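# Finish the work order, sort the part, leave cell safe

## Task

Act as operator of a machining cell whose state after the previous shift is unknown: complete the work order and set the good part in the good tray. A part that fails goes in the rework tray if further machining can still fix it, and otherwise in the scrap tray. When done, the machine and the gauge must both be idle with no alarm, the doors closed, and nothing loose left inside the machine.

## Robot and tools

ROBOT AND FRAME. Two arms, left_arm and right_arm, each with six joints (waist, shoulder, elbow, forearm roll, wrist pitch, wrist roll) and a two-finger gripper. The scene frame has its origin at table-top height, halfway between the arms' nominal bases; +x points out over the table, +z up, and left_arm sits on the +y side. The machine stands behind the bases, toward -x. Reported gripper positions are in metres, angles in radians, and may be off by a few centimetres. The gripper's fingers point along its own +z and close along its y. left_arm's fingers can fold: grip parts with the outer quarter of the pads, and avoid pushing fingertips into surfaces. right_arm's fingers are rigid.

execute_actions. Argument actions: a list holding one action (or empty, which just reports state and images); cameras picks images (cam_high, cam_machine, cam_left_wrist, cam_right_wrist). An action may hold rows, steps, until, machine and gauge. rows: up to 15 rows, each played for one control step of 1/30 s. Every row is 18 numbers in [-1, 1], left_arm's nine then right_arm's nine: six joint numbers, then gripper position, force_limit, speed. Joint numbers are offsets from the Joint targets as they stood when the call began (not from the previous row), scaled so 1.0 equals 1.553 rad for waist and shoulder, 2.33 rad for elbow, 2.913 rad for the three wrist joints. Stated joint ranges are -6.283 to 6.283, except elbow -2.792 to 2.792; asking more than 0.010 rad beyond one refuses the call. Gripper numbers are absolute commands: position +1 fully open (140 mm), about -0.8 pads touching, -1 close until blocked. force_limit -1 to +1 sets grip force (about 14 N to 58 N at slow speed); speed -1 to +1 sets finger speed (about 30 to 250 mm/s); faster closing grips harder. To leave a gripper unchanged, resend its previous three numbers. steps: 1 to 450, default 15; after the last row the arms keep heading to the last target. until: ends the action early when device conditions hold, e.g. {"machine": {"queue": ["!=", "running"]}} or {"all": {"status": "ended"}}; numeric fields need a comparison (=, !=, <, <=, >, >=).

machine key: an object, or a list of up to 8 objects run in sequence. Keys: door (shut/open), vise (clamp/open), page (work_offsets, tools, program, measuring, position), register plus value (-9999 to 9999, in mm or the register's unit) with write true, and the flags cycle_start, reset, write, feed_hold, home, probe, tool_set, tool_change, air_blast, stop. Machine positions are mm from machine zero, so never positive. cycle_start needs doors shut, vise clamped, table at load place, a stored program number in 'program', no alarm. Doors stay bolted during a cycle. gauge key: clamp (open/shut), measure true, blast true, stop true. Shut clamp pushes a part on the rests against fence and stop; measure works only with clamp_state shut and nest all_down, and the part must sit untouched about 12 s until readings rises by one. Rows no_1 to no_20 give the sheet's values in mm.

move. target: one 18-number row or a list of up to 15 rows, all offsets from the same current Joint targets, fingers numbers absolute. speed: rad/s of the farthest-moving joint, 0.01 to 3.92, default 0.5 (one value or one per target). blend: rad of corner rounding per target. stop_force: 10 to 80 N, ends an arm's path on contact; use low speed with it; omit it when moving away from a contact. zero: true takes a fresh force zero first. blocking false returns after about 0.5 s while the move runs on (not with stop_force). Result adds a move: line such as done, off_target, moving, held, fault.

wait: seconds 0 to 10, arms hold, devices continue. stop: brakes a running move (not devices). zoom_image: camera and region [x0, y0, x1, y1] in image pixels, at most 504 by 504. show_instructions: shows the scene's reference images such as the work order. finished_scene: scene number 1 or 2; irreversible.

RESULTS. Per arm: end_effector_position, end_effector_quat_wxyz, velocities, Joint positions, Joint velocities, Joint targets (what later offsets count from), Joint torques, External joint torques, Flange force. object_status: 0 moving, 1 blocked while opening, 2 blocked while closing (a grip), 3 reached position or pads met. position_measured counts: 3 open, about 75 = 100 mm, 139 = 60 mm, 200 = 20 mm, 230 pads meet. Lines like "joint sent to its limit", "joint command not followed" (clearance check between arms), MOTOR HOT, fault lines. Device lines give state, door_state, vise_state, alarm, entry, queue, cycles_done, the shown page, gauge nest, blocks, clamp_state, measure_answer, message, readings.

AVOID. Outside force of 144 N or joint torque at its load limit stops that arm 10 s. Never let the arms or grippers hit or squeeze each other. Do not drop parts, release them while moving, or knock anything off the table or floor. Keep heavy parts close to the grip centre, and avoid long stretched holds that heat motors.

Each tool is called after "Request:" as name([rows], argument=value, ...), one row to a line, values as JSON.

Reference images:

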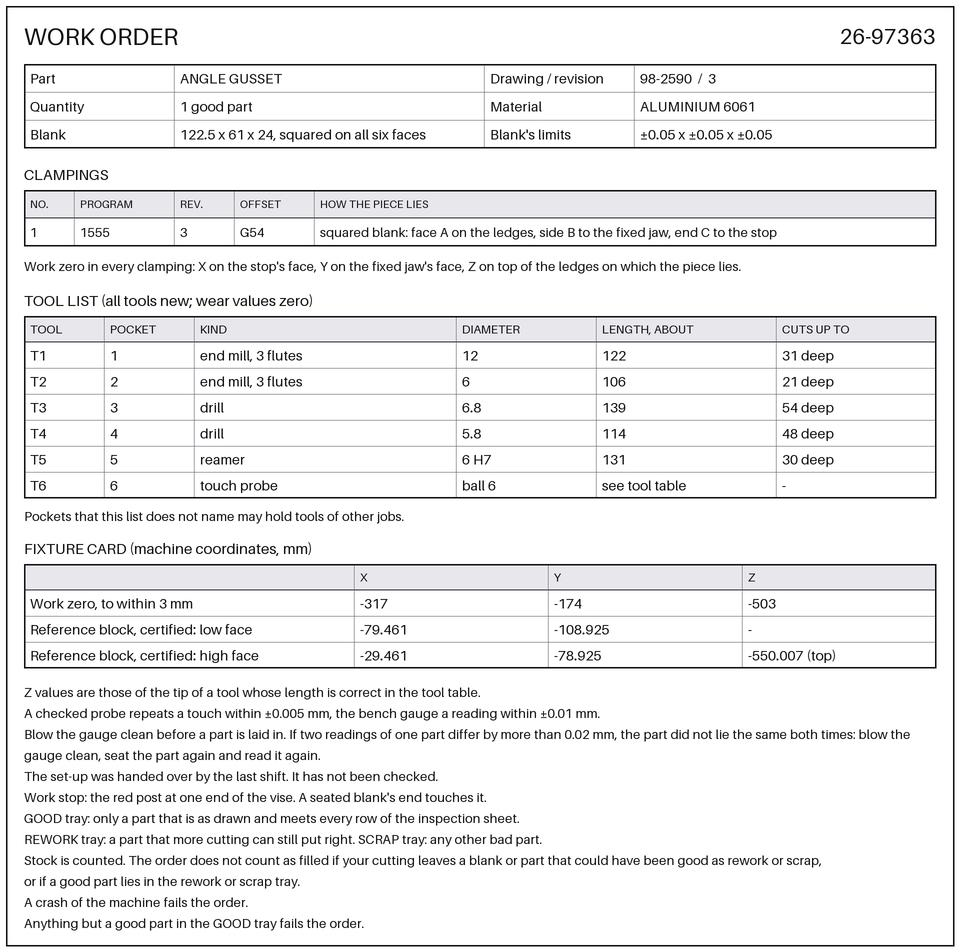

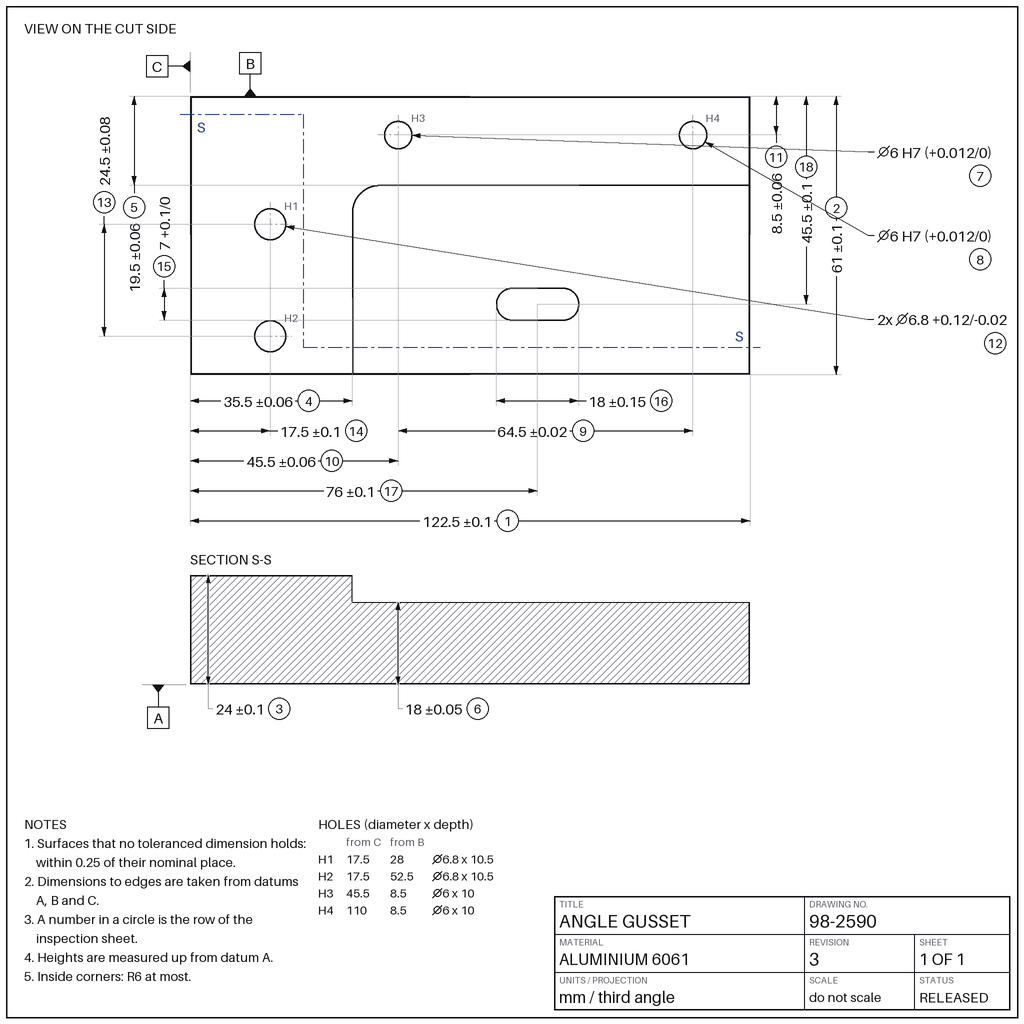

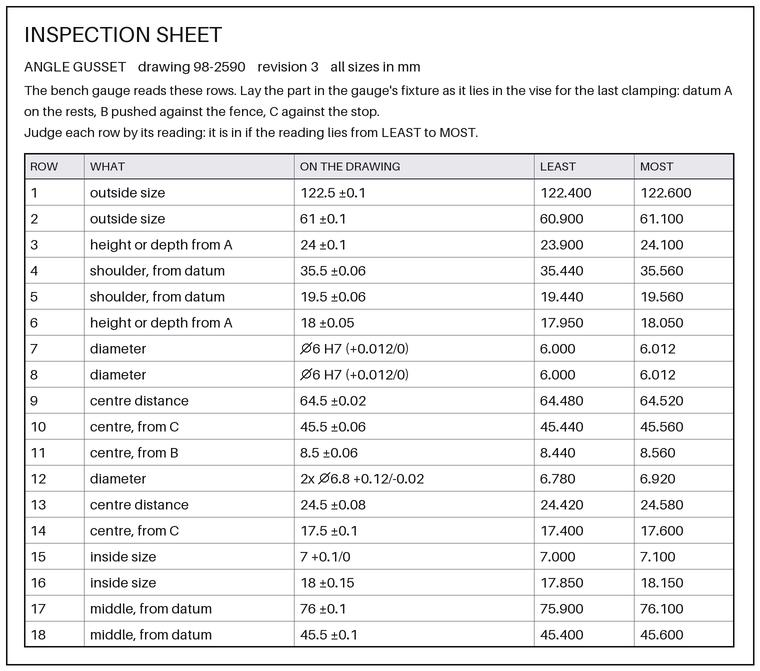

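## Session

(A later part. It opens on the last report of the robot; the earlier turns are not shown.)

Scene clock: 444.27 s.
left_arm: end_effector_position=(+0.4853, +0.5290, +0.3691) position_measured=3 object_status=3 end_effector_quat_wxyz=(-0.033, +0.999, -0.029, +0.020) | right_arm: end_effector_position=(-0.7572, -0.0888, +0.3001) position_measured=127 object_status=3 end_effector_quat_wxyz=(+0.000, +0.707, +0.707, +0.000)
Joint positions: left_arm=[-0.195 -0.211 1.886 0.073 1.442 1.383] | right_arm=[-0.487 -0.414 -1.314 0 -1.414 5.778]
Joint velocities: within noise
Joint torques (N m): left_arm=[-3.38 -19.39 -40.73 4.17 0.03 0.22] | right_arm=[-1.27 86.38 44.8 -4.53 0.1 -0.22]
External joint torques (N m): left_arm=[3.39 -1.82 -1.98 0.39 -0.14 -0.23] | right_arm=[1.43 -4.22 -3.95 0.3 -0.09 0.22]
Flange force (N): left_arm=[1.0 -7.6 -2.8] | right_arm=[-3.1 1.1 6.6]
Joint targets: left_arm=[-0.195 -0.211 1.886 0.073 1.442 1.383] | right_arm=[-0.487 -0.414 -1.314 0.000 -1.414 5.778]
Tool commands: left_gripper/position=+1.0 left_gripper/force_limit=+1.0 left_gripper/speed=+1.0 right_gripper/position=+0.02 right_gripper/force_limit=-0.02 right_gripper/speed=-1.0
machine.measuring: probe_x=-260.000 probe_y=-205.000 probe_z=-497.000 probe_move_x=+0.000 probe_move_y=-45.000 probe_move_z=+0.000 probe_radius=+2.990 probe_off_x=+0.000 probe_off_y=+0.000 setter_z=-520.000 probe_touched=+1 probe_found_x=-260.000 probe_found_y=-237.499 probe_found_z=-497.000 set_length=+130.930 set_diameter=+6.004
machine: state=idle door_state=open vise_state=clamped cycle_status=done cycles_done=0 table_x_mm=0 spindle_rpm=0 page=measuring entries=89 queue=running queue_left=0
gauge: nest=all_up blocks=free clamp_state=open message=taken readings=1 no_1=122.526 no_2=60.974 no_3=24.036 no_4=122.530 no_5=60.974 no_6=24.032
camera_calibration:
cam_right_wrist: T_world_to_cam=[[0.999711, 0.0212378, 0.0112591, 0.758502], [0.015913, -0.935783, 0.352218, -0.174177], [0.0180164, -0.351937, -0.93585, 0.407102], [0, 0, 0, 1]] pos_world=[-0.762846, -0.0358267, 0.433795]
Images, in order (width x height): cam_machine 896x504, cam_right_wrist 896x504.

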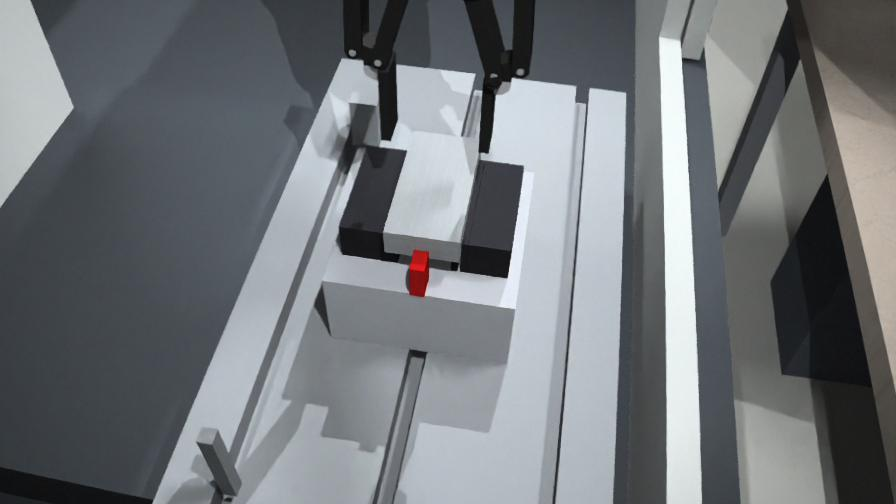

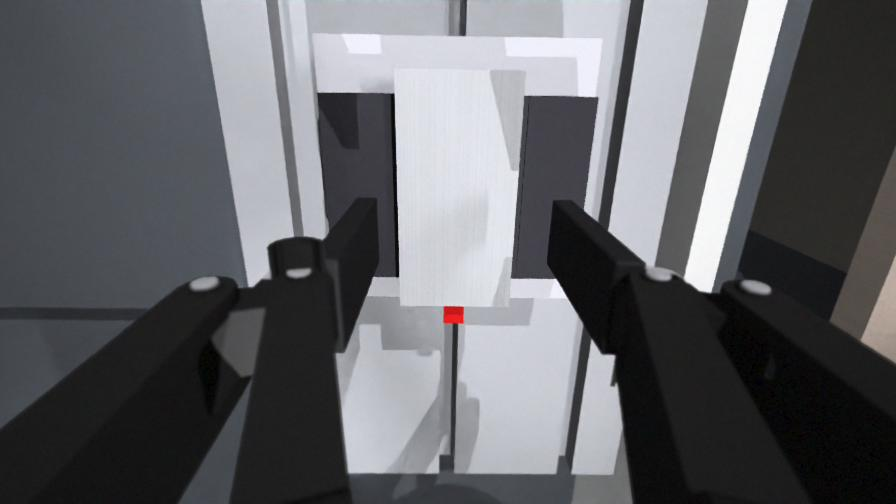

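Clamped. Retreat and probe the piece.

Request:
move([
  [0,0,0,0,0,0,1,1,1, -0.2022,0.0903,-0.0596,0,0,-0.1074,0.02,-0.02,-1],
  [0,0,0,0,0,0,1,1,1, -0.6523,0.2744,-0.1462,0,-0.0292,-0.3475,0.02,-0.02,-1],
], speed=[0.25,0.6], blend=[0.05,0], cameras=["cam_high"])

Request:
execute_actions([
  {"machine": [{"door":"shut","register":"probe_x","value":-175,"write":true},{"register":"probe_y","value":-203,"write":true},{"register":"probe_z","value":-487,"write":true},{"register":"probe_move_y","value":0,"write":true},{"register":"probe_move_x","value":-30,"write":true},{"register":"probe_move_z","value":0,"write":true}], "steps": 300, "until":{"machine":{"queue":["!=","running"],"door_state":"shut"}}},
], cameras=[])

Request:
execute_actions([
  {"machine": {"probe":true}, "steps": 450, "until":{"machine":{"state":["!=","busy"],"queue":["!=","running"]}}},
], cameras=[])

Scene clock: 447.77 s.
left_arm: end_effector_position=(+0.4853, +0.5290, +0.3691) position_measured=3 object_status=3 end_effector_quat_wxyz=(-0.033, +0.999, -0.029, +0.020) | right_arm: end_effector_position=(-0.0666, +0.0444, +0.4000) position_measured=127 object_status=3 end_effector_quat_wxyz=(+0.000, +0.708, +0.707, +0.000)
Joint positions: left_arm=[-0.195 -0.211 1.886 0.073 1.442 1.383] | right_arm=[-1.501 0.012 -1.654 0 -1.499 4.766]
Joint velocities: within noise
Joint torques (N m): left_arm=[-2.78 -19.2 -40.72 4.23 0.02 0.25] | right_arm=[-1.68 41.09 44.75 -4.51 0.09 -0.07]
External joint torques (N m): left_arm=[2.77 -1.63 -1.93 0.32 -0.14 -0.25] | right_arm=[1.69 -0.91 -3.42 0.27 -0.05 0.07]
Flange force (N): left_arm=[1.0 -6.0 -2.8] | right_arm=[-4.2 -3.2 5.7]
Joint targets: left_arm=[-0.195 -0.211 1.886 0.073 1.442 1.383] | right_arm=[-1.501 0.012 -1.654 0.000 -1.499 4.766]
machine.measuring: probe_x=-260.000 probe_y=-205.000 probe_z=-497.000 probe_move_x=+0.000 probe_move_y=-45.000 probe_move_z=+0.000 probe_radius=+2.990 probe_off_x=+0.000 probe_off_y=+0.000 setter_z=-520.000 probe_touched=+1 probe_found_x=-260.000 probe_found_y=-237.499 probe_found_z=-497.000 set_length=+130.930 set_diameter=+6.004
machine: state=idle door_state=open vise_state=clamped cycle_status=done cycles_done=0 table_x_mm=0 spindle_rpm=0 page=measuring entries=89 queue=done queue_left=0
gauge: nest=all_up blocks=free clamp_state=open message=taken readings=1 no_1=122.526 no_2=60.974 no_3=24.036 no_4=122.530 no_5=60.974 no_6=24.032
move: done
Images, in order (width x height): cam_high 896x504.

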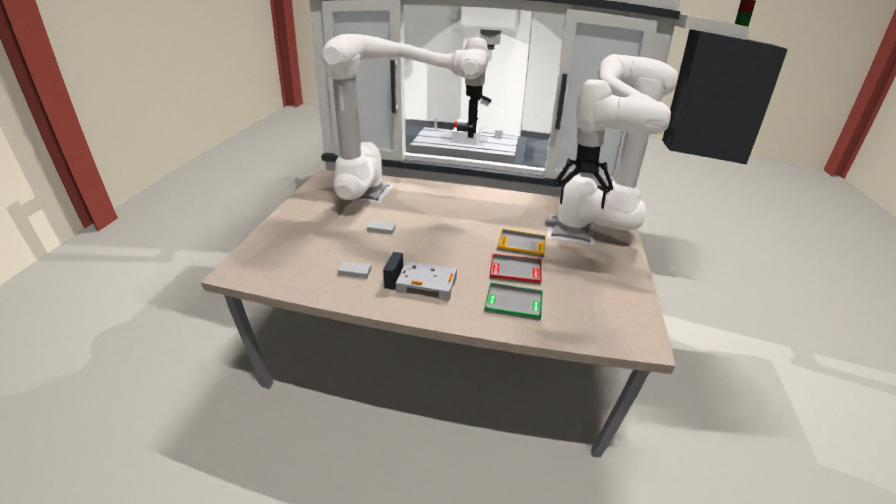

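Scene clock: 450.63 s.
left_arm: end_effector_position=(+0.4853, +0.5290, +0.3691) position_measured=3 object_status=3 end_effector_quat_wxyz=(-0.033, +0.999, -0.029, +0.020) | right_arm: end_effector_position=(-0.0665, +0.0444, +0.4000) position_measured=127 object_status=3 end_effector_quat_wxyz=(+0.000, +0.708, +0.707, +0.000)
Joint positions: left_arm=[-0.195 -0.211 1.886 0.073 1.442 1.383] | right_arm=[-1.501 0.012 -1.654 0 -1.499 4.766]
Joint velocities: within noise
Joint torques (N m): left_arm=[-2.73 -19.09 -40.74 4.19 0 0.19] | right_arm=[-1.18 43.52 45.29 -4.57 0.1 -0.22]
External joint torques (N m): left_arm=[2.71 -1.72 -1.94 0.37 -0.12 -0.2] | right_arm=[0.99 -2.22 -3.69 0.3 -0.08 0.22]
Flange force (N): left_arm=[0.8 -6.0 -2.9] | right_arm=[-2.4 -2.2 6.3]
Joint targets: left_arm=[-0.195 -0.211 1.886 0.073 1.442 1.383] | right_arm=[-1.501 0.012 -1.654 0.000 -1.499 4.766]
Tool commands: left_gripper/position=+1.0 left_gripper/force_limit=+1.0 left_gripper/speed=+1.0 right_gripper/position=+0.02 right_gripper/force_limit=-0.02 right_gripper/speed=-1.0
machine.measuring: probe_x=-175.000 probe_y=-203.000 probe_z=-487.000 probe_move_x=-30.000 probe_move_y=+0.000 probe_move_z=+0.000 probe_radius=+2.990 probe_off_x=+0.000 probe_off_y=+0.000 setter_z=-520.000 probe_touched=+1 probe_found_x=-260.000 probe_found_y=-237.499 probe_found_z=-497.000 set_length=+130.930 set_diameter=+6.004
machine: state=idle door_state=shut vise_state=clamped cycle_status=done cycles_done=0 table_x_mm=0 spindle_rpm=0 page=measuring entries=95 queue=done queue_left=0
gauge: nest=all_up blocks=free clamp_state=open message=taken readings=1 no_1=122.526 no_2=60.974 no_3=24.036 no_4=122.530 no_5=60.974 no_6=24.032
No camera images: "cameras" was empty.

Scene clock: 458.90 s.
left_arm: end_effector_position=(+0.4853, +0.5290, +0.3691) position_measured=3 object_status=3 end_effector_quat_wxyz=(-0.033, +0.999, -0.029, +0.020) | right_arm: end_effector_position=(-0.0665, +0.0444, +0.4000) position_measured=127 object_status=3 end_effector_quat_wxyz=(+0.000, +0.708, +0.707, +0.000)
Joint positions: left_arm=[-0.195 -0.211 1.886 0.073 1.442 1.383] | right_arm=[-1.501 0.012 -1.654 0 -1.499 4.766]
Joint velocities: within noise
Joint torques (N m): left_arm=[-3.06 -19.07 -40.74 4.2 0.03 0.15] | right_arm=[-1.22 43.86 45.24 -4.52 0.12 -0.26]
External joint torques (N m): left_arm=[2.96 -1.09 -1.83 0.35 -0.16 -0.16] | right_arm=[1.12 -3.2 -3.72 0.26 -0.09 0.26]
Flange force (N): left_arm=[1.9 -6.6 -2.4] | right_arm=[-0.9 -2.5 6.5]
Joint targets: left_arm=[-0.195 -0.211 1.886 0.073 1.442 1.383] | right_arm=[-1.501 0.012 -1.654 0.000 -1.499 4.766]
Tool commands: left_gripper/position=+1.0 left_gripper/force_limit=+1.0 left_gripper/speed=+1.0 right_gripper/position=+0.02 right_gripper/force_limit=-0.02 right_gripper/speed=-1.0
machine.measuring: probe_x=-175.000 probe_y=-203.000 probe_z=-487.000 probe_move_x=-30.000 probe_move_y=+0.000 probe_move_z=+0.000 probe_radius=+2.990 probe_off_x=+0.000 probe_off_y=+0.000 setter_z=-520.000 probe_touched=+1 probe_found_x=-192.715 probe_found_y=-203.000 probe_found_z=-487.000 set_length=+130.930 set_diameter=+6.004
machine: state=idle door_state=shut vise_state=clamped cycle_status=done cycles_done=0 table_x_mm=0 spindle_rpm=0 page=measuring entries=96 queue=done queue_left=0
gauge: nest=all_up blocks=free clamp_state=open message=taken readings=1 no_1=122.526 no_2=60.974 no_3=24.036 no_4=122.530 no_5=60.974 no_6=24.032
No camera images: "cameras" was empty.

Request:
execute_actions([
  {"machine": [{"register":"probe_x","value":-308,"write":true},{"register":"probe_y","value":-179,"write":true},{"register":"probe_z","value":-472,"write":true},{"register":"probe_move_x","value":0,"write":true},{"register":"probe_move_z","value":-12,"write":true},{"probe":true}], "steps": 450, "until":{"machine":{"queue":["!=","running"]}}},
], cameras=[])

Request:
execute_actions([
  {"machine": [{"register":"probe_x","value":-200,"write":true},{"register":"probe_y","value":-228,"write":true},{"probe":true}], "steps": 450, "until":{"machine":{"queue":["!=","running"]}}},
], cameras=[])

Request:
execute_actions([
  {"machine": [{"register":"probe_x","value":-260,"write":true},{"register":"probe_y","value":-250,"write":true},{"register":"probe_z","value":-487,"write":true},{"register":"probe_move_z","value":0,"write":true},{"register":"probe_move_y","value":25,"write":true},{"probe":true}], "steps": 450, "until":{"machine":{"queue":["!=","running"]}}},
], cameras=[])

Scene clock: 467.63 s.
left_arm: end_effector_position=(+0.4853, +0.5290, +0.3691) position_measured=3 object_status=3 end_effector_quat_wxyz=(-0.033, +0.999, -0.029, +0.020) | right_arm: end_effector_position=(-0.0665, +0.0444, +0.4000) position_measured=127 object_status=3 end_effector_quat_wxyz=(+0.000, +0.708, +0.707, +0.000)
Joint positions: left_arm=[-0.195 -0.211 1.886 0.073 1.442 1.383] | right_arm=[-1.501 0.012 -1.654 0 -1.499 4.766]
Joint velocities: within noise
Joint torques (N m): left_arm=[-3.18 -19.7 -40.67 4.26 0.09 0.21] | right_arm=[-1.36 43.52 45.34 -4.57 0.12 -0.26]
External joint torques (N m): left_arm=[3.09 -0.8 -1.95 0.29 -0.22 -0.21] | right_arm=[1.29 -3 -3.83 0.31 -0.08 0.26]
Flange force (N): left_arm=[2.6 -6.7 -2.4] | right_arm=[-1.4 -2.8 6.6]
Joint targets: left_arm=[-0.195 -0.211 1.886 0.073 1.442 1.383] | right_arm=[-1.501 0.012 -1.654 0.000 -1.499 4.766]
Tool commands: left_gripper/position=+1.0 left_gripper/force_limit=+1.0 left_gripper/speed=+1.0 right_gripper/position=+0.02 right_gripper/force_limit=-0.02 right_gripper/speed=-1.0
machine.measuring: probe_x=-308.000 probe_y=-179.000 probe_z=-472.000 probe_move_x=+0.000 probe_move_y=+0.000 probe_move_z=-12.000 probe_radius=+2.990 probe_off_x=+0.000 probe_off_y=+0.000 setter_z=-520.000 probe_touched=+1 probe_found_x=-308.000 probe_found_y=-179.000 probe_found_z=-478.764 set_length=+130.930 set_diameter=+6.004
machine: state=idle door_state=shut vise_state=clamped cycle_status=done cycles_done=0 table_x_mm=0 spindle_rpm=0 page=measuring entries=102 queue=done queue_left=0
gauge: nest=all_up blocks=free clamp_state=open message=taken readings=1 no_1=122.526 no_2=60.974 no_3=24.036 no_4=122.530 no_5=60.974 no_6=24.032
No camera images: "cameras" was empty.

Scene clock: 475.10 s.
left_arm: end_effector_position=(+0.4853, +0.5290, +0.3691) position_measured=3 object_status=3 end_effector_quat_wxyz=(-0.033, +0.999, -0.029, +0.020) | right_arm: end_effector_position=(-0.0665, +0.0444, +0.4000) position_measured=127 object_status=3 end_effector_quat_wxyz=(+0.000, +0.708, +0.707, +0.000)
Joint positions: left_arm=[-0.195 -0.211 1.886 0.073 1.442 1.383] | right_arm=[-1.501 0.012 -1.654 0 -1.499 4.766]
Joint velocities: within noise
Joint torques (N m): left_arm=[-2.98 -19.5 -41.02 4.24 0.08 0.23] | right_arm=[-1.38 43.51 45.18 -4.55 0.11 -0.26]
External joint torques (N m): left_arm=[2.84 -0.54 -1.35 0.28 -0.2 -0.23] | right_arm=[1.3 -2.93 -3.7 0.29 -0.08 0.26]
Flange force (N): left_arm=[2.1 -6.1 -1.5] | right_arm=[-1.3 -2.8 6.4]
Joint targets: left_arm=[-0.195 -0.211 1.886 0.073 1.442 1.383] | right_arm=[-1.501 0.012 -1.654 0.000 -1.499 4.766]
Tool commands: left_gripper/position=+1.0 left_gripper/force_limit=+1.0 left_gripper/speed=+1.0 right_gripper/position=+0.02 right_gripper/force_limit=-0.02 right_gripper/speed=-1.0
machine.measuring: probe_x=-200.000 probe_y=-228.000 probe_z=-472.000 probe_move_x=+0.000 probe_move_y=+0.000 probe_move_z=-12.000 probe_radius=+2.990 probe_off_x=+0.000 probe_off_y=+0.000 setter_z=-520.000 probe_touched=+1 probe_found_x=-200.000 probe_found_y=-228.000 probe_found_z=-478.763 set_length=+130.930 set_diameter=+6.004
machine: state=idle door_state=shut vise_state=clamped cycle_status=done cycles_done=0 table_x_mm=0 spindle_rpm=0 page=measuring entries=105 queue=done queue_left=0
gauge: nest=all_up blocks=free clamp_state=open message=taken readings=1 no_1=122.526 no_2=60.974 no_3=24.036 no_4=122.530 no_5=60.974 no_6=24.032
No camera images: "cameras" was empty.

Scene clock: 484.53 s.
left_arm: end_effector_position=(+0.4853, +0.5290, +0.3691) position_measured=3 object_status=3 end_effector_quat_wxyz=(-0.033, +0.999, -0.029, +0.020) | right_arm: end_effector_position=(-0.0665, +0.0444, +0.4000) position_measured=127 object_status=3 end_effector_quat_wxyz=(+0.000, +0.708, +0.707, +0.000)
Joint positions: left_arm=[-0.195 -0.211 1.886 0.073 1.442 1.383] | right_arm=[-1.501 0.012 -1.654 0 -1.499 4.766]
Joint velocities: within noise
Joint torques (N m): left_arm=[-2.78 -19.58 -40.54 4.23 0.03 0.15] | right_arm=[-1.38 43.53 45.32 -4.54 0.11 -0.26]
External joint torques (N m): left_arm=[2.73 -1.05 -2.1 0.32 -0.15 -0.15] | right_arm=[1.33 -3.18 -3.98 0.3 -0.08 0.26]
Flange force (N): left_arm=[2.2 -6.1 -2.9] | right_arm=[-1.4 -2.9 6.9]
Joint targets: left_arm=[-0.195 -0.211 1.886 0.073 1.442 1.383] | right_arm=[-1.501 0.012 -1.654 0.000 -1.499 4.766]
Tool commands: left_gripper/position=+1.0 left_gripper/force_limit=+1.0 left_gripper/speed=+1.0 right_gripper/position=+0.02 right_gripper/force_limit=-0.02 right_gripper/speed=-1.0
machine.measuring: probe_x=-260.000 probe_y=-250.000 probe_z=-487.000 probe_move_x=+0.000 probe_move_y=+25.000 probe_move_z=+0.000 probe_radius=+2.990 probe_off_x=+0.000 probe_off_y=+0.000 setter_z=-520.000 probe_touched=+1 probe_found_x=-260.000 probe_found_y=-233.466 probe_found_z=-487.000 set_length=+130.930 set_diameter=+6.004
machine: state=idle door_state=shut vise_state=clamped cycle_status=done cycles_done=0 table_x_mm=0 spindle_rpm=0 page=measuring entries=111 queue=done queue_left=0
gauge: nest=all_up blocks=free clamp_state=open message=taken readings=1 no_1=122.526 no_2=60.974 no_3=24.036 no_4=122.530 no_5=60.974 no_6=24.032
No camera images: "cameras" was empty.

Request:
execute_actions([
  {"machine": [{"page":"tools"},{"cycle_start":true}], "steps": 450, "until":{"machine":{"state":["!=","running"],"queue":["!=","running"]}}},
], cameras=["cam_machine"])

Request:
execute_actions([
  {"machine": {"page":"program"}, "steps": 450, "until":{"machine":{"state":["!=","running"]}}},
], cameras=["cam_machine"])

Scene clock: 500.17 s.
left_arm: end_effector_position=(+0.4853, +0.5290, +0.3691) position_measured=3 object_status=3 end_effector_quat_wxyz=(-0.033, +0.999, -0.029, +0.020) | right_arm: end_effector_position=(-0.0665, +0.0444, +0.4000) position_measured=127 object_status=3 end_effector_quat_wxyz=(+0.000, +0.708, +0.707, +0.000)
Joint positions: left_arm=[-0.195 -0.211 1.886 0.073 1.442 1.383] | right_arm=[-1.501 0.012 -1.654 0 -1.499 4.766]
Joint velocities: within noise
Joint torques (N m): left_arm=[-3.02 -19.35 -40.65 4.16 0.05 0.24] | right_arm=[-1.55 43.5 45.33 -4.55 0.14 -0.23]
External joint torques (N m): left_arm=[2.87 -0.89 -1.91 0.37 -0.18 -0.24] | right_arm=[1.5 -3.18 -3.98 0.31 -0.11 0.23]
Flange force (N): left_arm=[2.2 -6.2 -2.5] | right_arm=[-1.4 -3.2 6.9]
Joint targets: left_arm=[-0.195 -0.211 1.886 0.073 1.442 1.383] | right_arm=[-1.501 0.012 -1.654 0.000 -1.499 4.766]
Tool commands: left_gripper/position=+1.0 left_gripper/force_limit=+1.0 left_gripper/speed=+1.0 right_gripper/position=+0.02 right_gripper/force_limit=-0.02 right_gripper/speed=-1.0
machine.tools: t1_length=+121.609 t1_length_wear=+0.000 t1_diameter=+11.995 t1_diameter_wear=+0.000 t1_pocket=+1.000 t2_length=+105.858 t2_length_wear=+0.000 t2_diameter=+5.899 t2_diameter_wear=+0.000 t2_pocket=+2.000 t3_length=+138.633 t3_length_wear=+0.000 t3_diameter=+6.800 t3_diameter_wear=+0.000 t3_pocket=+3.000 t4_length=+113.531 t4_length_wear=+0.000 t4_diameter=+5.799 t4_diameter_wear=+0.000 t4_pocket=+4.000 t5_length=+130.931 t5_length_wear=+0.000 t5_diameter=+6.005 t5_diameter_wear=+0.000 t5_pocket=+5.000 t6_length=+161.302 t6_length_wear=+0.000 t6_diameter=+6.000 t6_diameter_wear=+0.000 t6_pocket=+6.000
machine: state=running door_state=shut vise_state=clamped cycle_status=moving cycles_done=0 table_x_mm=76 spindle_rpm=7958 page=tools entries=112 queue=running queue_left=0
gauge: nest=all_up blocks=free clamp_state=open message=taken readings=1 no_1=122.526 no_2=60.974 no_3=24.036 no_4=122.530 no_5=60.974 no_6=24.032
Images, in order (width x height): cam_machine 896x504.

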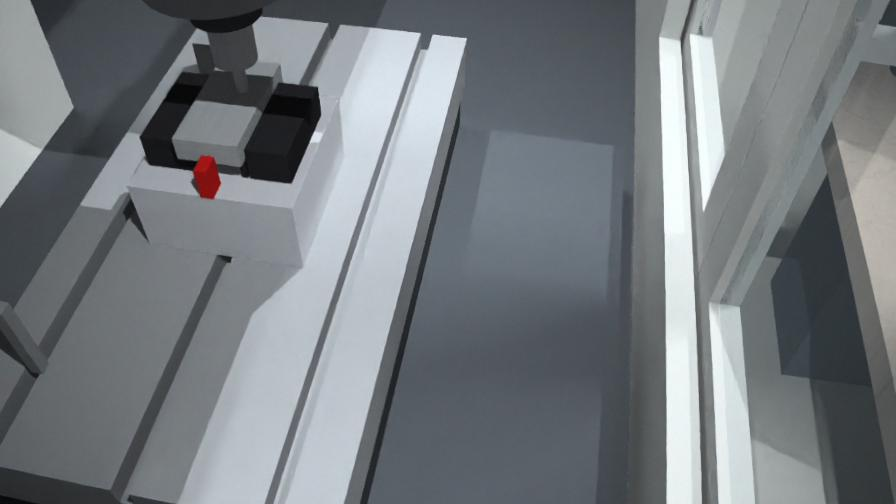

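Scene clock: 515.37 s.
left_arm: end_effector_position=(+0.4853, +0.5290, +0.3691) position_measured=3 object_status=3 end_effector_quat_wxyz=(-0.033, +0.999, -0.029, +0.020) | right_arm: end_effector_position=(-0.0665, +0.0444, +0.4000) position_measured=127 object_status=3 end_effector_quat_wxyz=(+0.000, +0.708, +0.707, +0.000)
Joint positions: left_arm=[-0.195 -0.211 1.886 0.073 1.442 1.383] | right_arm=[-1.501 0.012 -1.654 0 -1.499 4.766]
Joint velocities: within noise
Joint torques (N m): left_arm=[-2.83 -19.63 -40.87 4.18 0.03 0.14] | right_arm=[-1.64 43.62 45.25 -4.54 0.13 -0.24]
External joint torques (N m): left_arm=[2.81 -1.22 -1.76 0.36 -0.14 -0.15] | right_arm=[1.56 -3.05 -3.83 0.29 -0.1 0.24]
Flange force (N): left_arm=[1.5 -6.3 -2.4] | right_arm=[-1.4 -3.3 6.6]
Joint targets: left_arm=[-0.195 -0.211 1.886 0.073 1.442 1.383] | right_arm=[-1.501 0.012 -1.654 0.000 -1.499 4.766]
Tool commands: left_gripper/position=+1.0 left_gripper/force_limit=+1.0 left_gripper/speed=+1.0 right_gripper/position=+0.02 right_gripper/force_limit=-0.02 right_gripper/speed=-1.0
machine.program: program=+1555 tool_call=+6 tool_in_spindle=+1 program_revision=+3 program_offset=+54 load_peak=+9 stored1_number=+1555 stored1_revision=+3 stored2_number=+2147 stored2_revision=+6 stored3_number=+5630 stored3_revision=+2 stored4_number=+0 stored4_revision=+0 cycles=+0
machine: state=running door_state=shut vise_state=clamped cycle_status=moving cycles_done=0 table_x_mm=109 spindle_rpm=7958 page=program entries=112 queue=done queue_left=0
gauge: nest=all_up blocks=free clamp_state=open message=taken readings=1 no_1=122.526 no_2=60.974 no_3=24.036 no_4=122.530 no_5=60.974 no_6=24.032
Images, in order (width x height): cam_machine 896x504.

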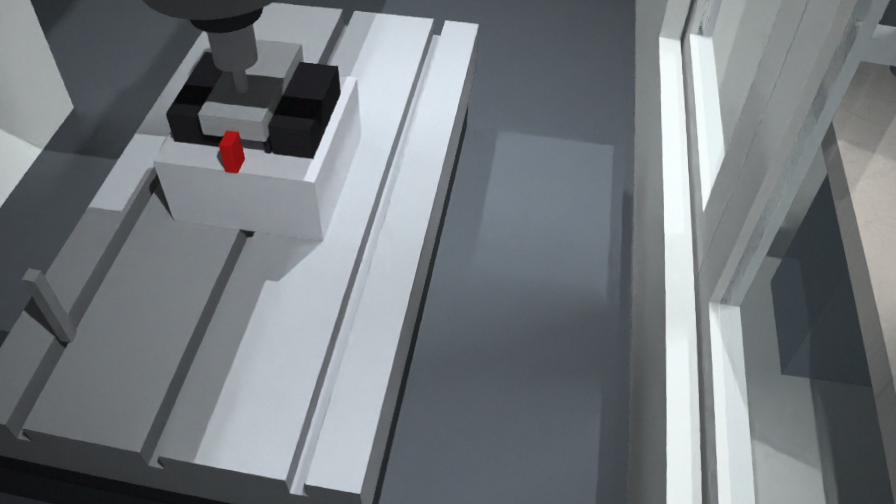

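Request:
execute_actions([
  {"steps": 450, "until":{"machine":{"state":["!=","running"]}}},
], cameras=[])

Request:
execute_actions([
  {"steps": 450, "until":{"machine":{"state":["!=","running"]}}},
], cameras=["cam_machine"])

Request:
execute_actions([
  {"steps": 450, "until":{"machine":{"state":["!=","running"]}}},
], cameras=[])

Request:
execute_actions([
  {"steps": 450, "until":{"machine":{"state":["!=","running"]}}},
], cameras=["cam_machine"])

Scene clock: 530.93 s.
left_arm: end_effector_position=(+0.4853, +0.5290, +0.3691) position_measured=3 object_status=3 end_effector_quat_wxyz=(-0.033, +0.999, -0.029, +0.020) | right_arm: end_effector_position=(-0.0665, +0.0444, +0.4000) position_measured=127 object_status=3 end_effector_quat_wxyz=(+0.000, +0.708, +0.707, +0.000)
Joint positions: left_arm=[-0.195 -0.211 1.886 0.073 1.442 1.383] | right_arm=[-1.501 0.012 -1.654 0 -1.499 4.766]
Joint velocities: within noise
Joint torques (N m): left_arm=[-3.3 -19.3 -40.72 4.2 0.03 0.2] | right_arm=[-1.27 43.59 45.33 -4.55 0.13 -0.28]
External joint torques (N m): left_arm=[3.24 -1.4 -1.97 0.36 -0.15 -0.2] | right_arm=[1.23 -3.2 -3.86 0.3 -0.09 0.28]
Flange force (N): left_arm=[1.6 -7.2 -2.7] | right_arm=[-1.1 -2.7 6.7]
Joint targets: left_arm=[-0.195 -0.211 1.886 0.073 1.442 1.383] | right_arm=[-1.501 0.012 -1.654 0.000 -1.499 4.766]
Tool commands: left_gripper/position=+1.0 left_gripper/force_limit=+1.0 left_gripper/speed=+1.0 right_gripper/position=+0.02 right_gripper/force_limit=-0.02 right_gripper/speed=-1.0
machine.program: program=+1555 tool_call=+6 tool_in_spindle=+1 program_revision=+3 program_offset=+54 load_peak=+9 stored1_number=+1555 stored1_revision=+3 stored2_number=+2147 stored2_revision=+6 stored3_number=+5630 stored3_revision=+2 stored4_number=+0 stored4_revision=+0 cycles=+0
machine: state=running door_state=shut vise_state=clamped cycle_status=moving cycles_done=0 table_x_mm=49 spindle_rpm=7958 page=program entries=112 queue=done queue_left=0
gauge: nest=all_up blocks=free clamp_state=open message=taken readings=1 no_1=122.526 no_2=60.974 no_3=24.036 no_4=122.530 no_5=60.974 no_6=24.032
No camera images: "cameras" was empty.

Scene clock: 546.13 s.
left_arm: end_effector_position=(+0.4853, +0.5290, +0.3691) position_measured=3 object_status=3 end_effector_quat_wxyz=(-0.033, +0.999, -0.029, +0.020) | right_arm: end_effector_position=(-0.0665, +0.0444, +0.4000) position_measured=127 object_status=3 end_effector_quat_wxyz=(+0.000, +0.708, +0.707, +0.000)
Joint positions: left_arm=[-0.195 -0.211 1.886 0.073 1.442 1.383] | right_arm=[-1.501 0.012 -1.654 0 -1.499 4.766]
Joint velocities: within noise
Joint torques (N m): left_arm=[-2.76 -19.61 -40.54 4.15 0.03 0.25] | right_arm=[-1.19 43.71 45.34 -4.56 0.09 -0.25]
External joint torques (N m): left_arm=[2.7 -0.93 -2.07 0.4 -0.15 -0.26] | right_arm=[1.13 -3.23 -3.87 0.3 -0.06 0.25]
Flange force (N): left_arm=[2.3 -5.7 -2.8] | right_arm=[-1.1 -2.5 6.8]
Joint targets: left_arm=[-0.195 -0.211 1.886 0.073 1.442 1.383] | right_arm=[-1.501 0.012 -1.654 0.000 -1.499 4.766]
Tool commands: left_gripper/position=+1.0 left_gripper/force_limit=+1.0 left_gripper/speed=+1.0 right_gripper/position=+0.02 right_gripper/force_limit=-0.02 right_gripper/speed=-1.0
machine.program: program=+1555 tool_call=+6 tool_in_spindle=+1 program_revision=+3 program_offset=+54 load_peak=+9 stored1_number=+1555 stored1_revision=+3 stored2_number=+2147 stored2_revision=+6 stored3_number=+5630 stored3_revision=+2 stored4_number=+0 stored4_revision=+0 cycles=+0
machine: state=running door_state=shut vise_state=clamped cycle_status=moving cycles_done=0 table_x_mm=54 spindle_rpm=7958 page=program entries=112 queue=done queue_left=0
gauge: nest=all_up blocks=free clamp_state=open message=taken readings=1 no_1=122.526 no_2=60.974 no_3=24.036 no_4=122.530 no_5=60.974 no_6=24.032
Images, in order (width x height): cam_machine 896x504.

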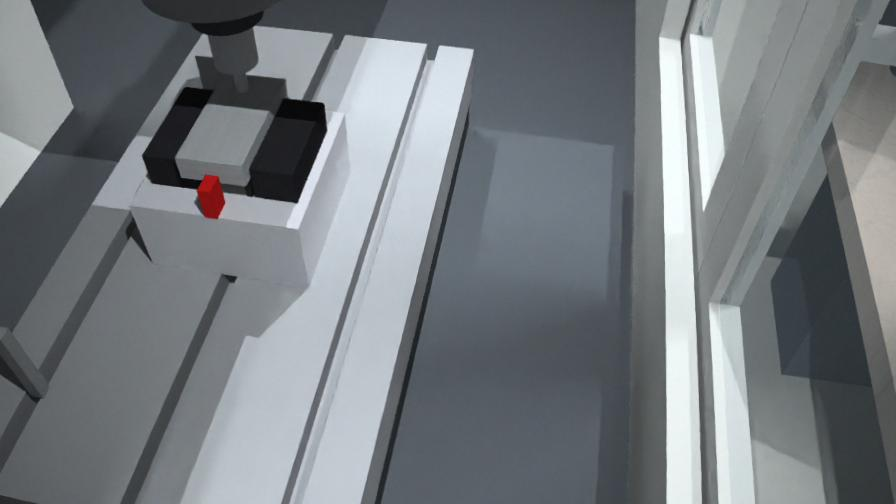

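Scene clock: 561.33 s.
left_arm: end_effector_position=(+0.4853, +0.5290, +0.3691) position_measured=3 object_status=3 end_effector_quat_wxyz=(-0.033, +0.999, -0.029, +0.020) | right_arm: end_effector_position=(-0.0665, +0.0444, +0.4000) position_measured=127 object_status=3 end_effector_quat_wxyz=(+0.000, +0.708, +0.707, +0.000)
Joint positions: left_arm=[-0.195 -0.211 1.886 0.073 1.442 1.383] | right_arm=[-1.501 0.012 -1.654 0 -1.499 4.766]
Joint velocities: within noise
Joint torques (N m): left_arm=[-3.33 -18.97 -40.61 4.21 0.04 0.22] | right_arm=[-1.22 43.71 45.26 -4.56 0.15 -0.28]
External joint torques (N m): left_arm=[3.24 -1.4 -1.92 0.33 -0.16 -0.22] | right_arm=[1.1 -2.87 -3.79 0.3 -0.13 0.28]
Flange force (N): left_arm=[1.6 -7.2 -2.6] | right_arm=[-1.5 -2.5 6.5]
Joint targets: left_arm=[-0.195 -0.211 1.886 0.073 1.442 1.383] | right_arm=[-1.501 0.012 -1.654 0.000 -1.499 4.766]
Tool commands: left_gripper/position=+1.0 left_gripper/force_limit=+1.0 left_gripper/speed=+1.0 right_gripper/position=+0.02 right_gripper/force_limit=-0.02 right_gripper/speed=-1.0
machine.program: program=+1555 tool_call=+6 tool_in_spindle=+1 program_revision=+3 program_offset=+54 load_peak=+9 stored1_number=+1555 stored1_revision=+3 stored2_number=+2147 stored2_revision=+6 stored3_number=+5630 stored3_revision=+2 stored4_number=+0 stored4_revision=+0 cycles=+0
machine: state=running door_state=shut vise_state=clamped cycle_status=moving cycles_done=0 table_x_mm=110 spindle_rpm=0 page=program entries=112 queue=done queue_left=0
gauge: nest=all_up blocks=free clamp_state=open message=taken readings=1 no_1=122.526 no_2=60.974 no_3=24.036 no_4=122.530 no_5=60.974 no_6=24.032
No camera images: "cameras" was empty.

Scene clock: 576.53 s.
left_arm: end_effector_position=(+0.4853, +0.5290, +0.3691) position_measured=3 object_status=3 end_effector_quat_wxyz=(-0.033, +0.999, -0.029, +0.020) | right_arm: end_effector_position=(-0.0665, +0.0444, +0.4000) position_measured=127 object_status=3 end_effector_quat_wxyz=(+0.000, +0.708, +0.707, +0.000)
Joint positions: left_arm=[-0.195 -0.211 1.886 0.073 1.442 1.383] | right_arm=[-1.501 0.012 -1.654 0 -1.499 4.766]
Joint velocities: within noise
Joint torques (N m): left_arm=[-3.01 -19.55 -40.69 4.21 0.04 0.11] | right_arm=[-1.22 43.92 45.4 -4.56 0.14 -0.23]
External joint torques (N m): left_arm=[2.88 -0.7 -1.83 0.32 -0.17 -0.11] | right_arm=[1.25 -4.02 -4.03 0.31 -0.09 0.23]
Flange force (N): left_arm=[2.5 -6.4 -2.3] | right_arm=[-0.1 -2.7 7.1]
Joint targets: left_arm=[-0.195 -0.211 1.886 0.073 1.442 1.383] | right_arm=[-1.501 0.012 -1.654 0.000 -1.499 4.766]
Tool commands: left_gripper/position=+1.0 left_gripper/force_limit=+1.0 left_gripper/speed=+1.0 right_gripper/position=+0.02 right_gripper/force_limit=-0.02 right_gripper/speed=-1.0
machine.program: program=+1555 tool_call=+6 tool_in_spindle=+2 program_revision=+3 program_offset=+54 load_peak=+9 stored1_number=+1555 stored1_revision=+3 stored2_number=+2147 stored2_revision=+6 stored3_number=+5630 stored3_revision=+2 stored4_number=+0 stored4_revision=+0 cycles=+0
machine: state=running door_state=shut vise_state=clamped cycle_status=moving cycles_done=0 table_x_mm=81 spindle_rpm=10000 page=program entries=112 queue=done queue_left=0
gauge: nest=all_up blocks=free clamp_state=open message=taken readings=1 no_1=122.526 no_2=60.974 no_3=24.036 no_4=122.530 no_5=60.974 no_6=24.032
Images, in order (width x height): cam_machine 896x504.

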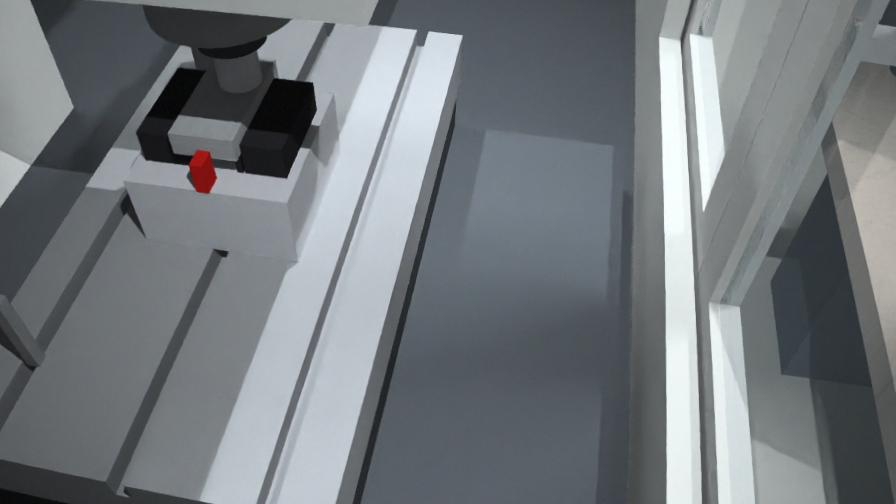

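Request:
move(target=[0.5,0,0,0,0,0,1,1,1, 0,0,0,0,0,0,0.02,-0.02,-1], speed=0.5, cameras=["cam_high"])

Request:
execute_actions([
  {"steps": 450, "until":{"machine":{"state":["!=","running"]}}},
], cameras=[])

Request:
execute_actions([
  {"steps": 450, "until":{"machine":{"state":["!=","running"]}}},
], cameras=["cam_machine"])

Request:
execute_actions([
  {"steps": 450, "until":{"machine":{"state":["!=","running"]}}},
], cameras=[])

Request:
execute_actions([
  {"steps": 450, "until":{"machine":{"state":["!=","running"]}}},
], cameras=["cam_machine"])

Scene clock: 579.37 s.
left_arm: end_effector_position=(+0.3921, +0.8475, +0.3691) position_measured=3 object_status=3 end_effector_quat_wxyz=(-0.038, +0.936, +0.351, +0.006) | right_arm: end_effector_position=(-0.0665, +0.0444, +0.4000) position_measured=127 object_status=3 end_effector_quat_wxyz=(+0.000, +0.708, +0.707, +0.000)
Joint positions: left_arm=[0.582 -0.211 1.886 0.073 1.442 1.383] | right_arm=[-1.501 0.012 -1.654 0 -1.499 4.766]
Joint velocities: within noise
Joint torques (N m): left_arm=[-5.06 -19.53 -40.78 4.21 0.05 0.2] | right_arm=[-1.3 43.63 45.3 -4.58 0.14 -0.24]
External joint torques (N m): left_arm=[5 -0.87 -1.75 0.33 -0.17 -0.21] | right_arm=[1.24 -3.22 -3.89 0.33 -0.1 0.24]
Flange force (N): left_arm=[3.0 -11.2 -1.9] | right_arm=[-1.2 -2.7 6.7]
Joint targets: left_arm=[0.582 -0.211 1.886 0.073 1.442 1.383] | right_arm=[-1.501 0.012 -1.654 0.000 -1.499 4.766]
machine.program: program=+1555 tool_call=+6 tool_in_spindle=+2 program_revision=+3 program_offset=+54 load_peak=+9 stored1_number=+1555 stored1_revision=+3 stored2_number=+2147 stored2_revision=+6 stored3_number=+5630 stored3_revision=+2 stored4_number=+0 stored4_revision=+0 cycles=+0
machine: state=running door_state=shut vise_state=clamped cycle_status=moving cycles_done=0 table_x_mm=79 spindle_rpm=10000 page=program entries=112 queue=done queue_left=0
gauge: nest=all_up blocks=free clamp_state=open message=taken readings=1 no_1=122.526 no_2=60.974 no_3=24.036 no_4=122.530 no_5=60.974 no_6=24.032
move: done
Images, in order (width x height): cam_high 896x504.

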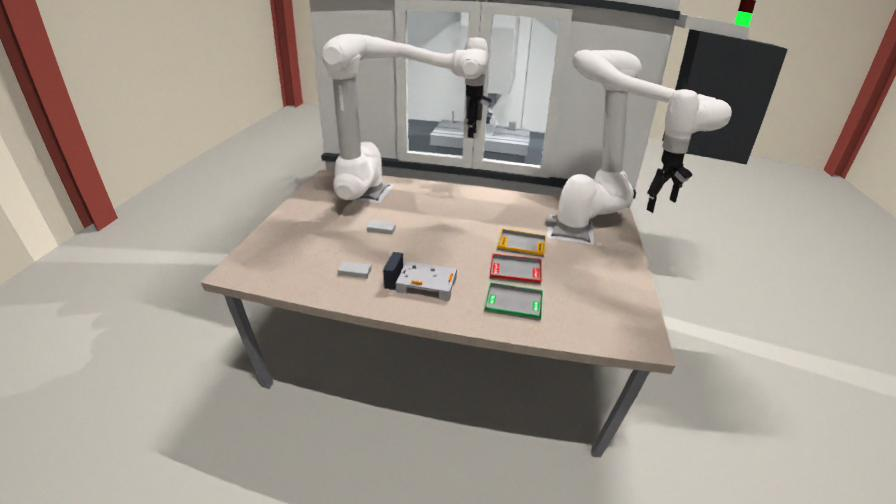

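Scene clock: 594.57 s.
left_arm: end_effector_position=(+0.3921, +0.8476, +0.3691) position_measured=3 object_status=3 end_effector_quat_wxyz=(-0.038, +0.936, +0.351, +0.006) | right_arm: end_effector_position=(-0.0665, +0.0444, +0.4000) position_measured=127 object_status=3 end_effector_quat_wxyz=(+0.000, +0.708, +0.707, +0.000)
Joint positions: left_arm=[0.582 -0.211 1.886 0.073 1.442 1.383] | right_arm=[-1.501 0.012 -1.654 0 -1.499 4.766]
Joint velocities: within noise
Joint torques (N m): left_arm=[-2.98 -19.57 -40.61 4.17 0 0.16] | right_arm=[-1.34 43.38 45.28 -4.58 0.12 -0.22]
External joint torques (N m): left_arm=[3.01 -1.16 -1.98 0.38 -0.11 -0.16] | right_arm=[1.26 -2.9 -3.86 0.33 -0.09 0.22]
Flange force (N): left_arm=[2.0 -6.7 -2.8] | right_arm=[-1.6 -2.7 6.7]
Joint targets: left_arm=[0.582 -0.211 1.886 0.073 1.442 1.383] | right_arm=[-1.501 0.012 -1.654 0.000 -1.499 4.766]
Tool commands: left_gripper/position=+1.0 left_gripper/force_limit=+1.0 left_gripper/speed=+1.0 right_gripper/position=+0.02 right_gripper/force_limit=-0.02 right_gripper/speed=-1.0
machine.program: program=+1555 tool_call=+6 tool_in_spindle=+2 program_revision=+3 program_offset=+54 load_peak=+9 stored1_number=+1555 stored1_revision=+3 stored2_number=+2147 stored2_revision=+6 stored3_number=+5630 stored3_revision=+2 stored4_number=+0 stored4_revision=+0 cycles=+0
machine: state=running door_state=shut vise_state=clamped cycle_status=moving cycles_done=0 table_x_mm=78 spindle_rpm=10000 page=program entries=112 queue=done queue_left=0
gauge: nest=all_up blocks=free clamp_state=open message=taken readings=1 no_1=122.526 no_2=60.974 no_3=24.036 no_4=122.530 no_5=60.974 no_6=24.032
No camera images: "cameras" was empty.

Scene clock: 609.77 s.
left_arm: end_effector_position=(+0.3921, +0.8476, +0.3691) position_measured=3 object_status=3 end_effector_quat_wxyz=(-0.038, +0.936, +0.351, +0.006) | right_arm: end_effector_position=(-0.0665, +0.0444, +0.4000) position_measured=127 object_status=3 end_effector_quat_wxyz=(+0.000, +0.708, +0.707, +0.000)
Joint positions: left_arm=[0.582 -0.211 1.886 0.073 1.442 1.383] | right_arm=[-1.501 0.012 -1.654 0 -1.499 4.766]
Joint velocities: within noise
Joint torques (N m): left_arm=[-3.07 -19.55 -40.59 4.21 0.03 0.21] | right_arm=[-1.29 43.46 45.48 -4.56 0.19 -0.21]
External joint torques (N m): left_arm=[3.1 -1.19 -1.88 0.32 -0.14 -0.21] | right_arm=[1.25 -3.1 -3.99 0.3 -0.15 0.21]
Flange force (N): left_arm=[1.8 -6.8 -2.5] | right_arm=[-1.5 -2.7 6.8]
Joint targets: left_arm=[0.582 -0.211 1.886 0.073 1.442 1.383] | right_arm=[-1.501 0.012 -1.654 0.000 -1.499 4.766]
Tool commands: left_gripper/position=+1.0 left_gripper/force_limit=+1.0 left_gripper/speed=+1.0 right_gripper/position=+0.02 right_gripper/force_limit=-0.02 right_gripper/speed=-1.0
machine.program: program=+1555 tool_call=+6 tool_in_spindle=+3 program_revision=+3 program_offset=+54 load_peak=+9 stored1_number=+1555 stored1_revision=+3 stored2_number=+2147 stored2_revision=+6 stored3_number=+5630 stored3_revision=+2 stored4_number=+0 stored4_revision=+0 cycles=+0
machine: state=running door_state=shut vise_state=clamped cycle_status=moving cycles_done=0 table_x_mm=134 spindle_rpm=0 page=program entries=112 queue=done queue_left=0
gauge: nest=all_up blocks=free clamp_state=open message=taken readings=1 no_1=122.526 no_2=60.974 no_3=24.036 no_4=122.530 no_5=60.974 no_6=24.032
Images, in order (width x height): cam_machine 896x504.

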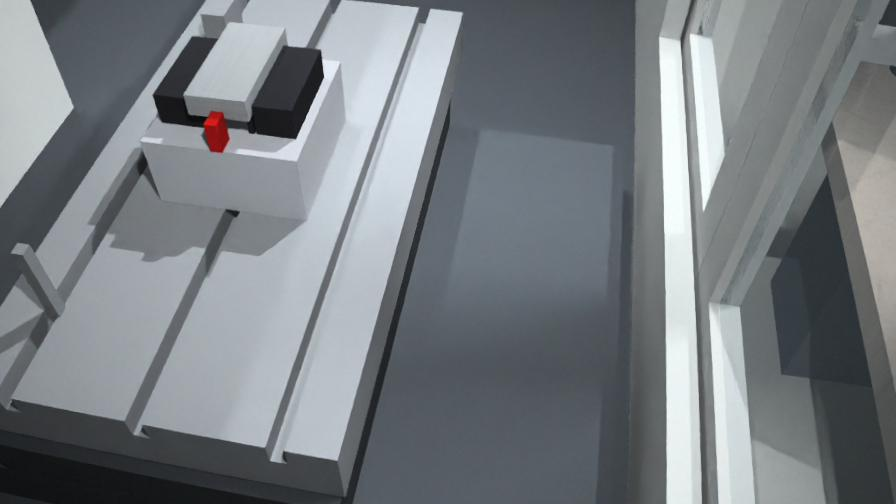

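Scene clock: 624.97 s.
left_arm: end_effector_position=(+0.3921, +0.8476, +0.3691) position_measured=3 object_status=3 end_effector_quat_wxyz=(-0.038, +0.936, +0.351, +0.006) | right_arm: end_effector_position=(-0.0665, +0.0444, +0.4000) position_measured=127 object_status=3 end_effector_quat_wxyz=(+0.000, +0.708, +0.707, +0.000)
Joint positions: left_arm=[0.582 -0.211 1.886 0.073 1.442 1.383] | right_arm=[-1.501 0.012 -1.654 0 -1.499 4.766]
Joint velocities: within noise
Joint torques (N m): left_arm=[-2.93 -19.44 -40.38 4.18 0.06 0.16] | right_arm=[-1.17 43.67 45.21 -4.5 0.12 -0.26]
External joint torques (N m): left_arm=[3.08 -1.98 -2.31 0.37 -0.17 -0.16] | right_arm=[1.05 -2.95 -3.74 0.24 -0.09 0.26]
Flange force (N): left_arm=[1.1 -7.0 -3.3] | right_arm=[-1.3 -2.4 6.5]
Joint targets: left_arm=[0.582 -0.211 1.886 0.073 1.442 1.383] | right_arm=[-1.501 0.012 -1.654 0.000 -1.499 4.766]
Tool commands: left_gripper/position=+1.0 left_gripper/force_limit=+1.0 left_gripper/speed=+1.0 right_gripper/position=+0.02 right_gripper/force_limit=-0.02 right_gripper/speed=-1.0
machine.program: program=+1555 tool_call=+6 tool_in_spindle=+4 program_revision=+3 program_offset=+54 load_peak=+9 stored1_number=+1555 stored1_revision=+3 stored2_number=+2147 stored2_revision=+6 stored3_number=+5630 stored3_revision=+2 stored4_number=+0 stored4_revision=+0 cycles=+0
machine: state=running door_state=shut vise_state=clamped cycle_status=moving cycles_done=0 table_x_mm=41 spindle_rpm=0 page=program entries=112 queue=done queue_left=0
gauge: nest=all_up blocks=free clamp_state=open message=taken readings=1 no_1=122.526 no_2=60.974 no_3=24.036 no_4=122.530 no_5=60.974 no_6=24.032
No camera images: "cameras" was empty.

Scene clock: 631.37 s.
left_arm: end_effector_position=(+0.3921, +0.8476, +0.3691) position_measured=3 object_status=3 end_effector_quat_wxyz=(-0.038, +0.936, +0.351, +0.006) | right_arm: end_effector_position=(-0.0665, +0.0444, +0.4000) position_measured=127 object_status=3 end_effector_quat_wxyz=(+0.000, +0.708, +0.707, +0.000)
Joint positions: left_arm=[0.582 -0.211 1.886 0.073 1.442 1.383] | right_arm=[-1.501 0.012 -1.654 0 -1.499 4.766]
Joint velocities: within noise
Joint torques (N m): left_arm=[-3.28 -19.67 -40.61 4.16 0.04 0.2] | right_arm=[-1.5 43.64 45.17 -4.58 0.13 -0.24]
External joint torques (N m): left_arm=[3.26 -0.79 -1.89 0.38 -0.16 -0.2] | right_arm=[1.48 -3.4 -3.84 0.34 -0.1 0.24]
Flange force (N): left_arm=[2.6 -7.1 -2.4] | right_arm=[-0.8 -3.1 6.7]
Joint targets: left_arm=[0.582 -0.211 1.886 0.073 1.442 1.383] | right_arm=[-1.501 0.012 -1.654 0.000 -1.499 4.766]
Tool commands: left_gripper/position=+1.0 left_gripper/force_limit=+1.0 left_gripper/speed=+1.0 right_gripper/position=+0.02 right_gripper/force_limit=-0.02 right_gripper/speed=-1.0
machine.program: program=+1555 tool_call=+6 tool_in_spindle=+5 program_revision=+3 program_offset=+54 load_peak=+9 stored1_number=+1555 stored1_revision=+3 stored2_number=+2147 stored2_revision=+6 stored3_number=+5630 stored3_revision=+2 stored4_number=+0 stored4_revision=+0 cycles=+1
machine: state=done door_state=shut vise_state=clamped cycle_status=done cycles_done=1 table_x_mm=0 spindle_rpm=0 page=program entries=112 queue=done queue_left=0
gauge: nest=all_up blocks=free clamp_state=open message=taken readings=1 no_1=122.526 no_2=60.974 no_3=24.036 no_4=122.530 no_5=60.974 no_6=24.032
Images, in order (width x height): cam_machine 896x504.

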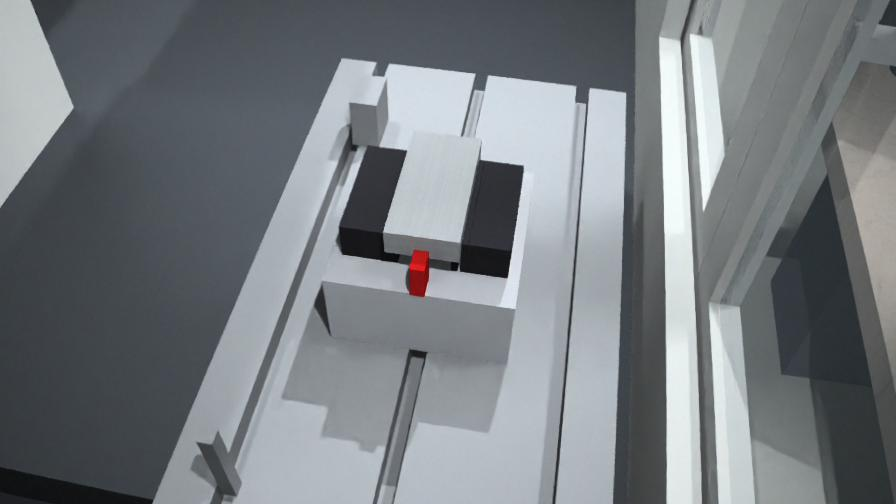

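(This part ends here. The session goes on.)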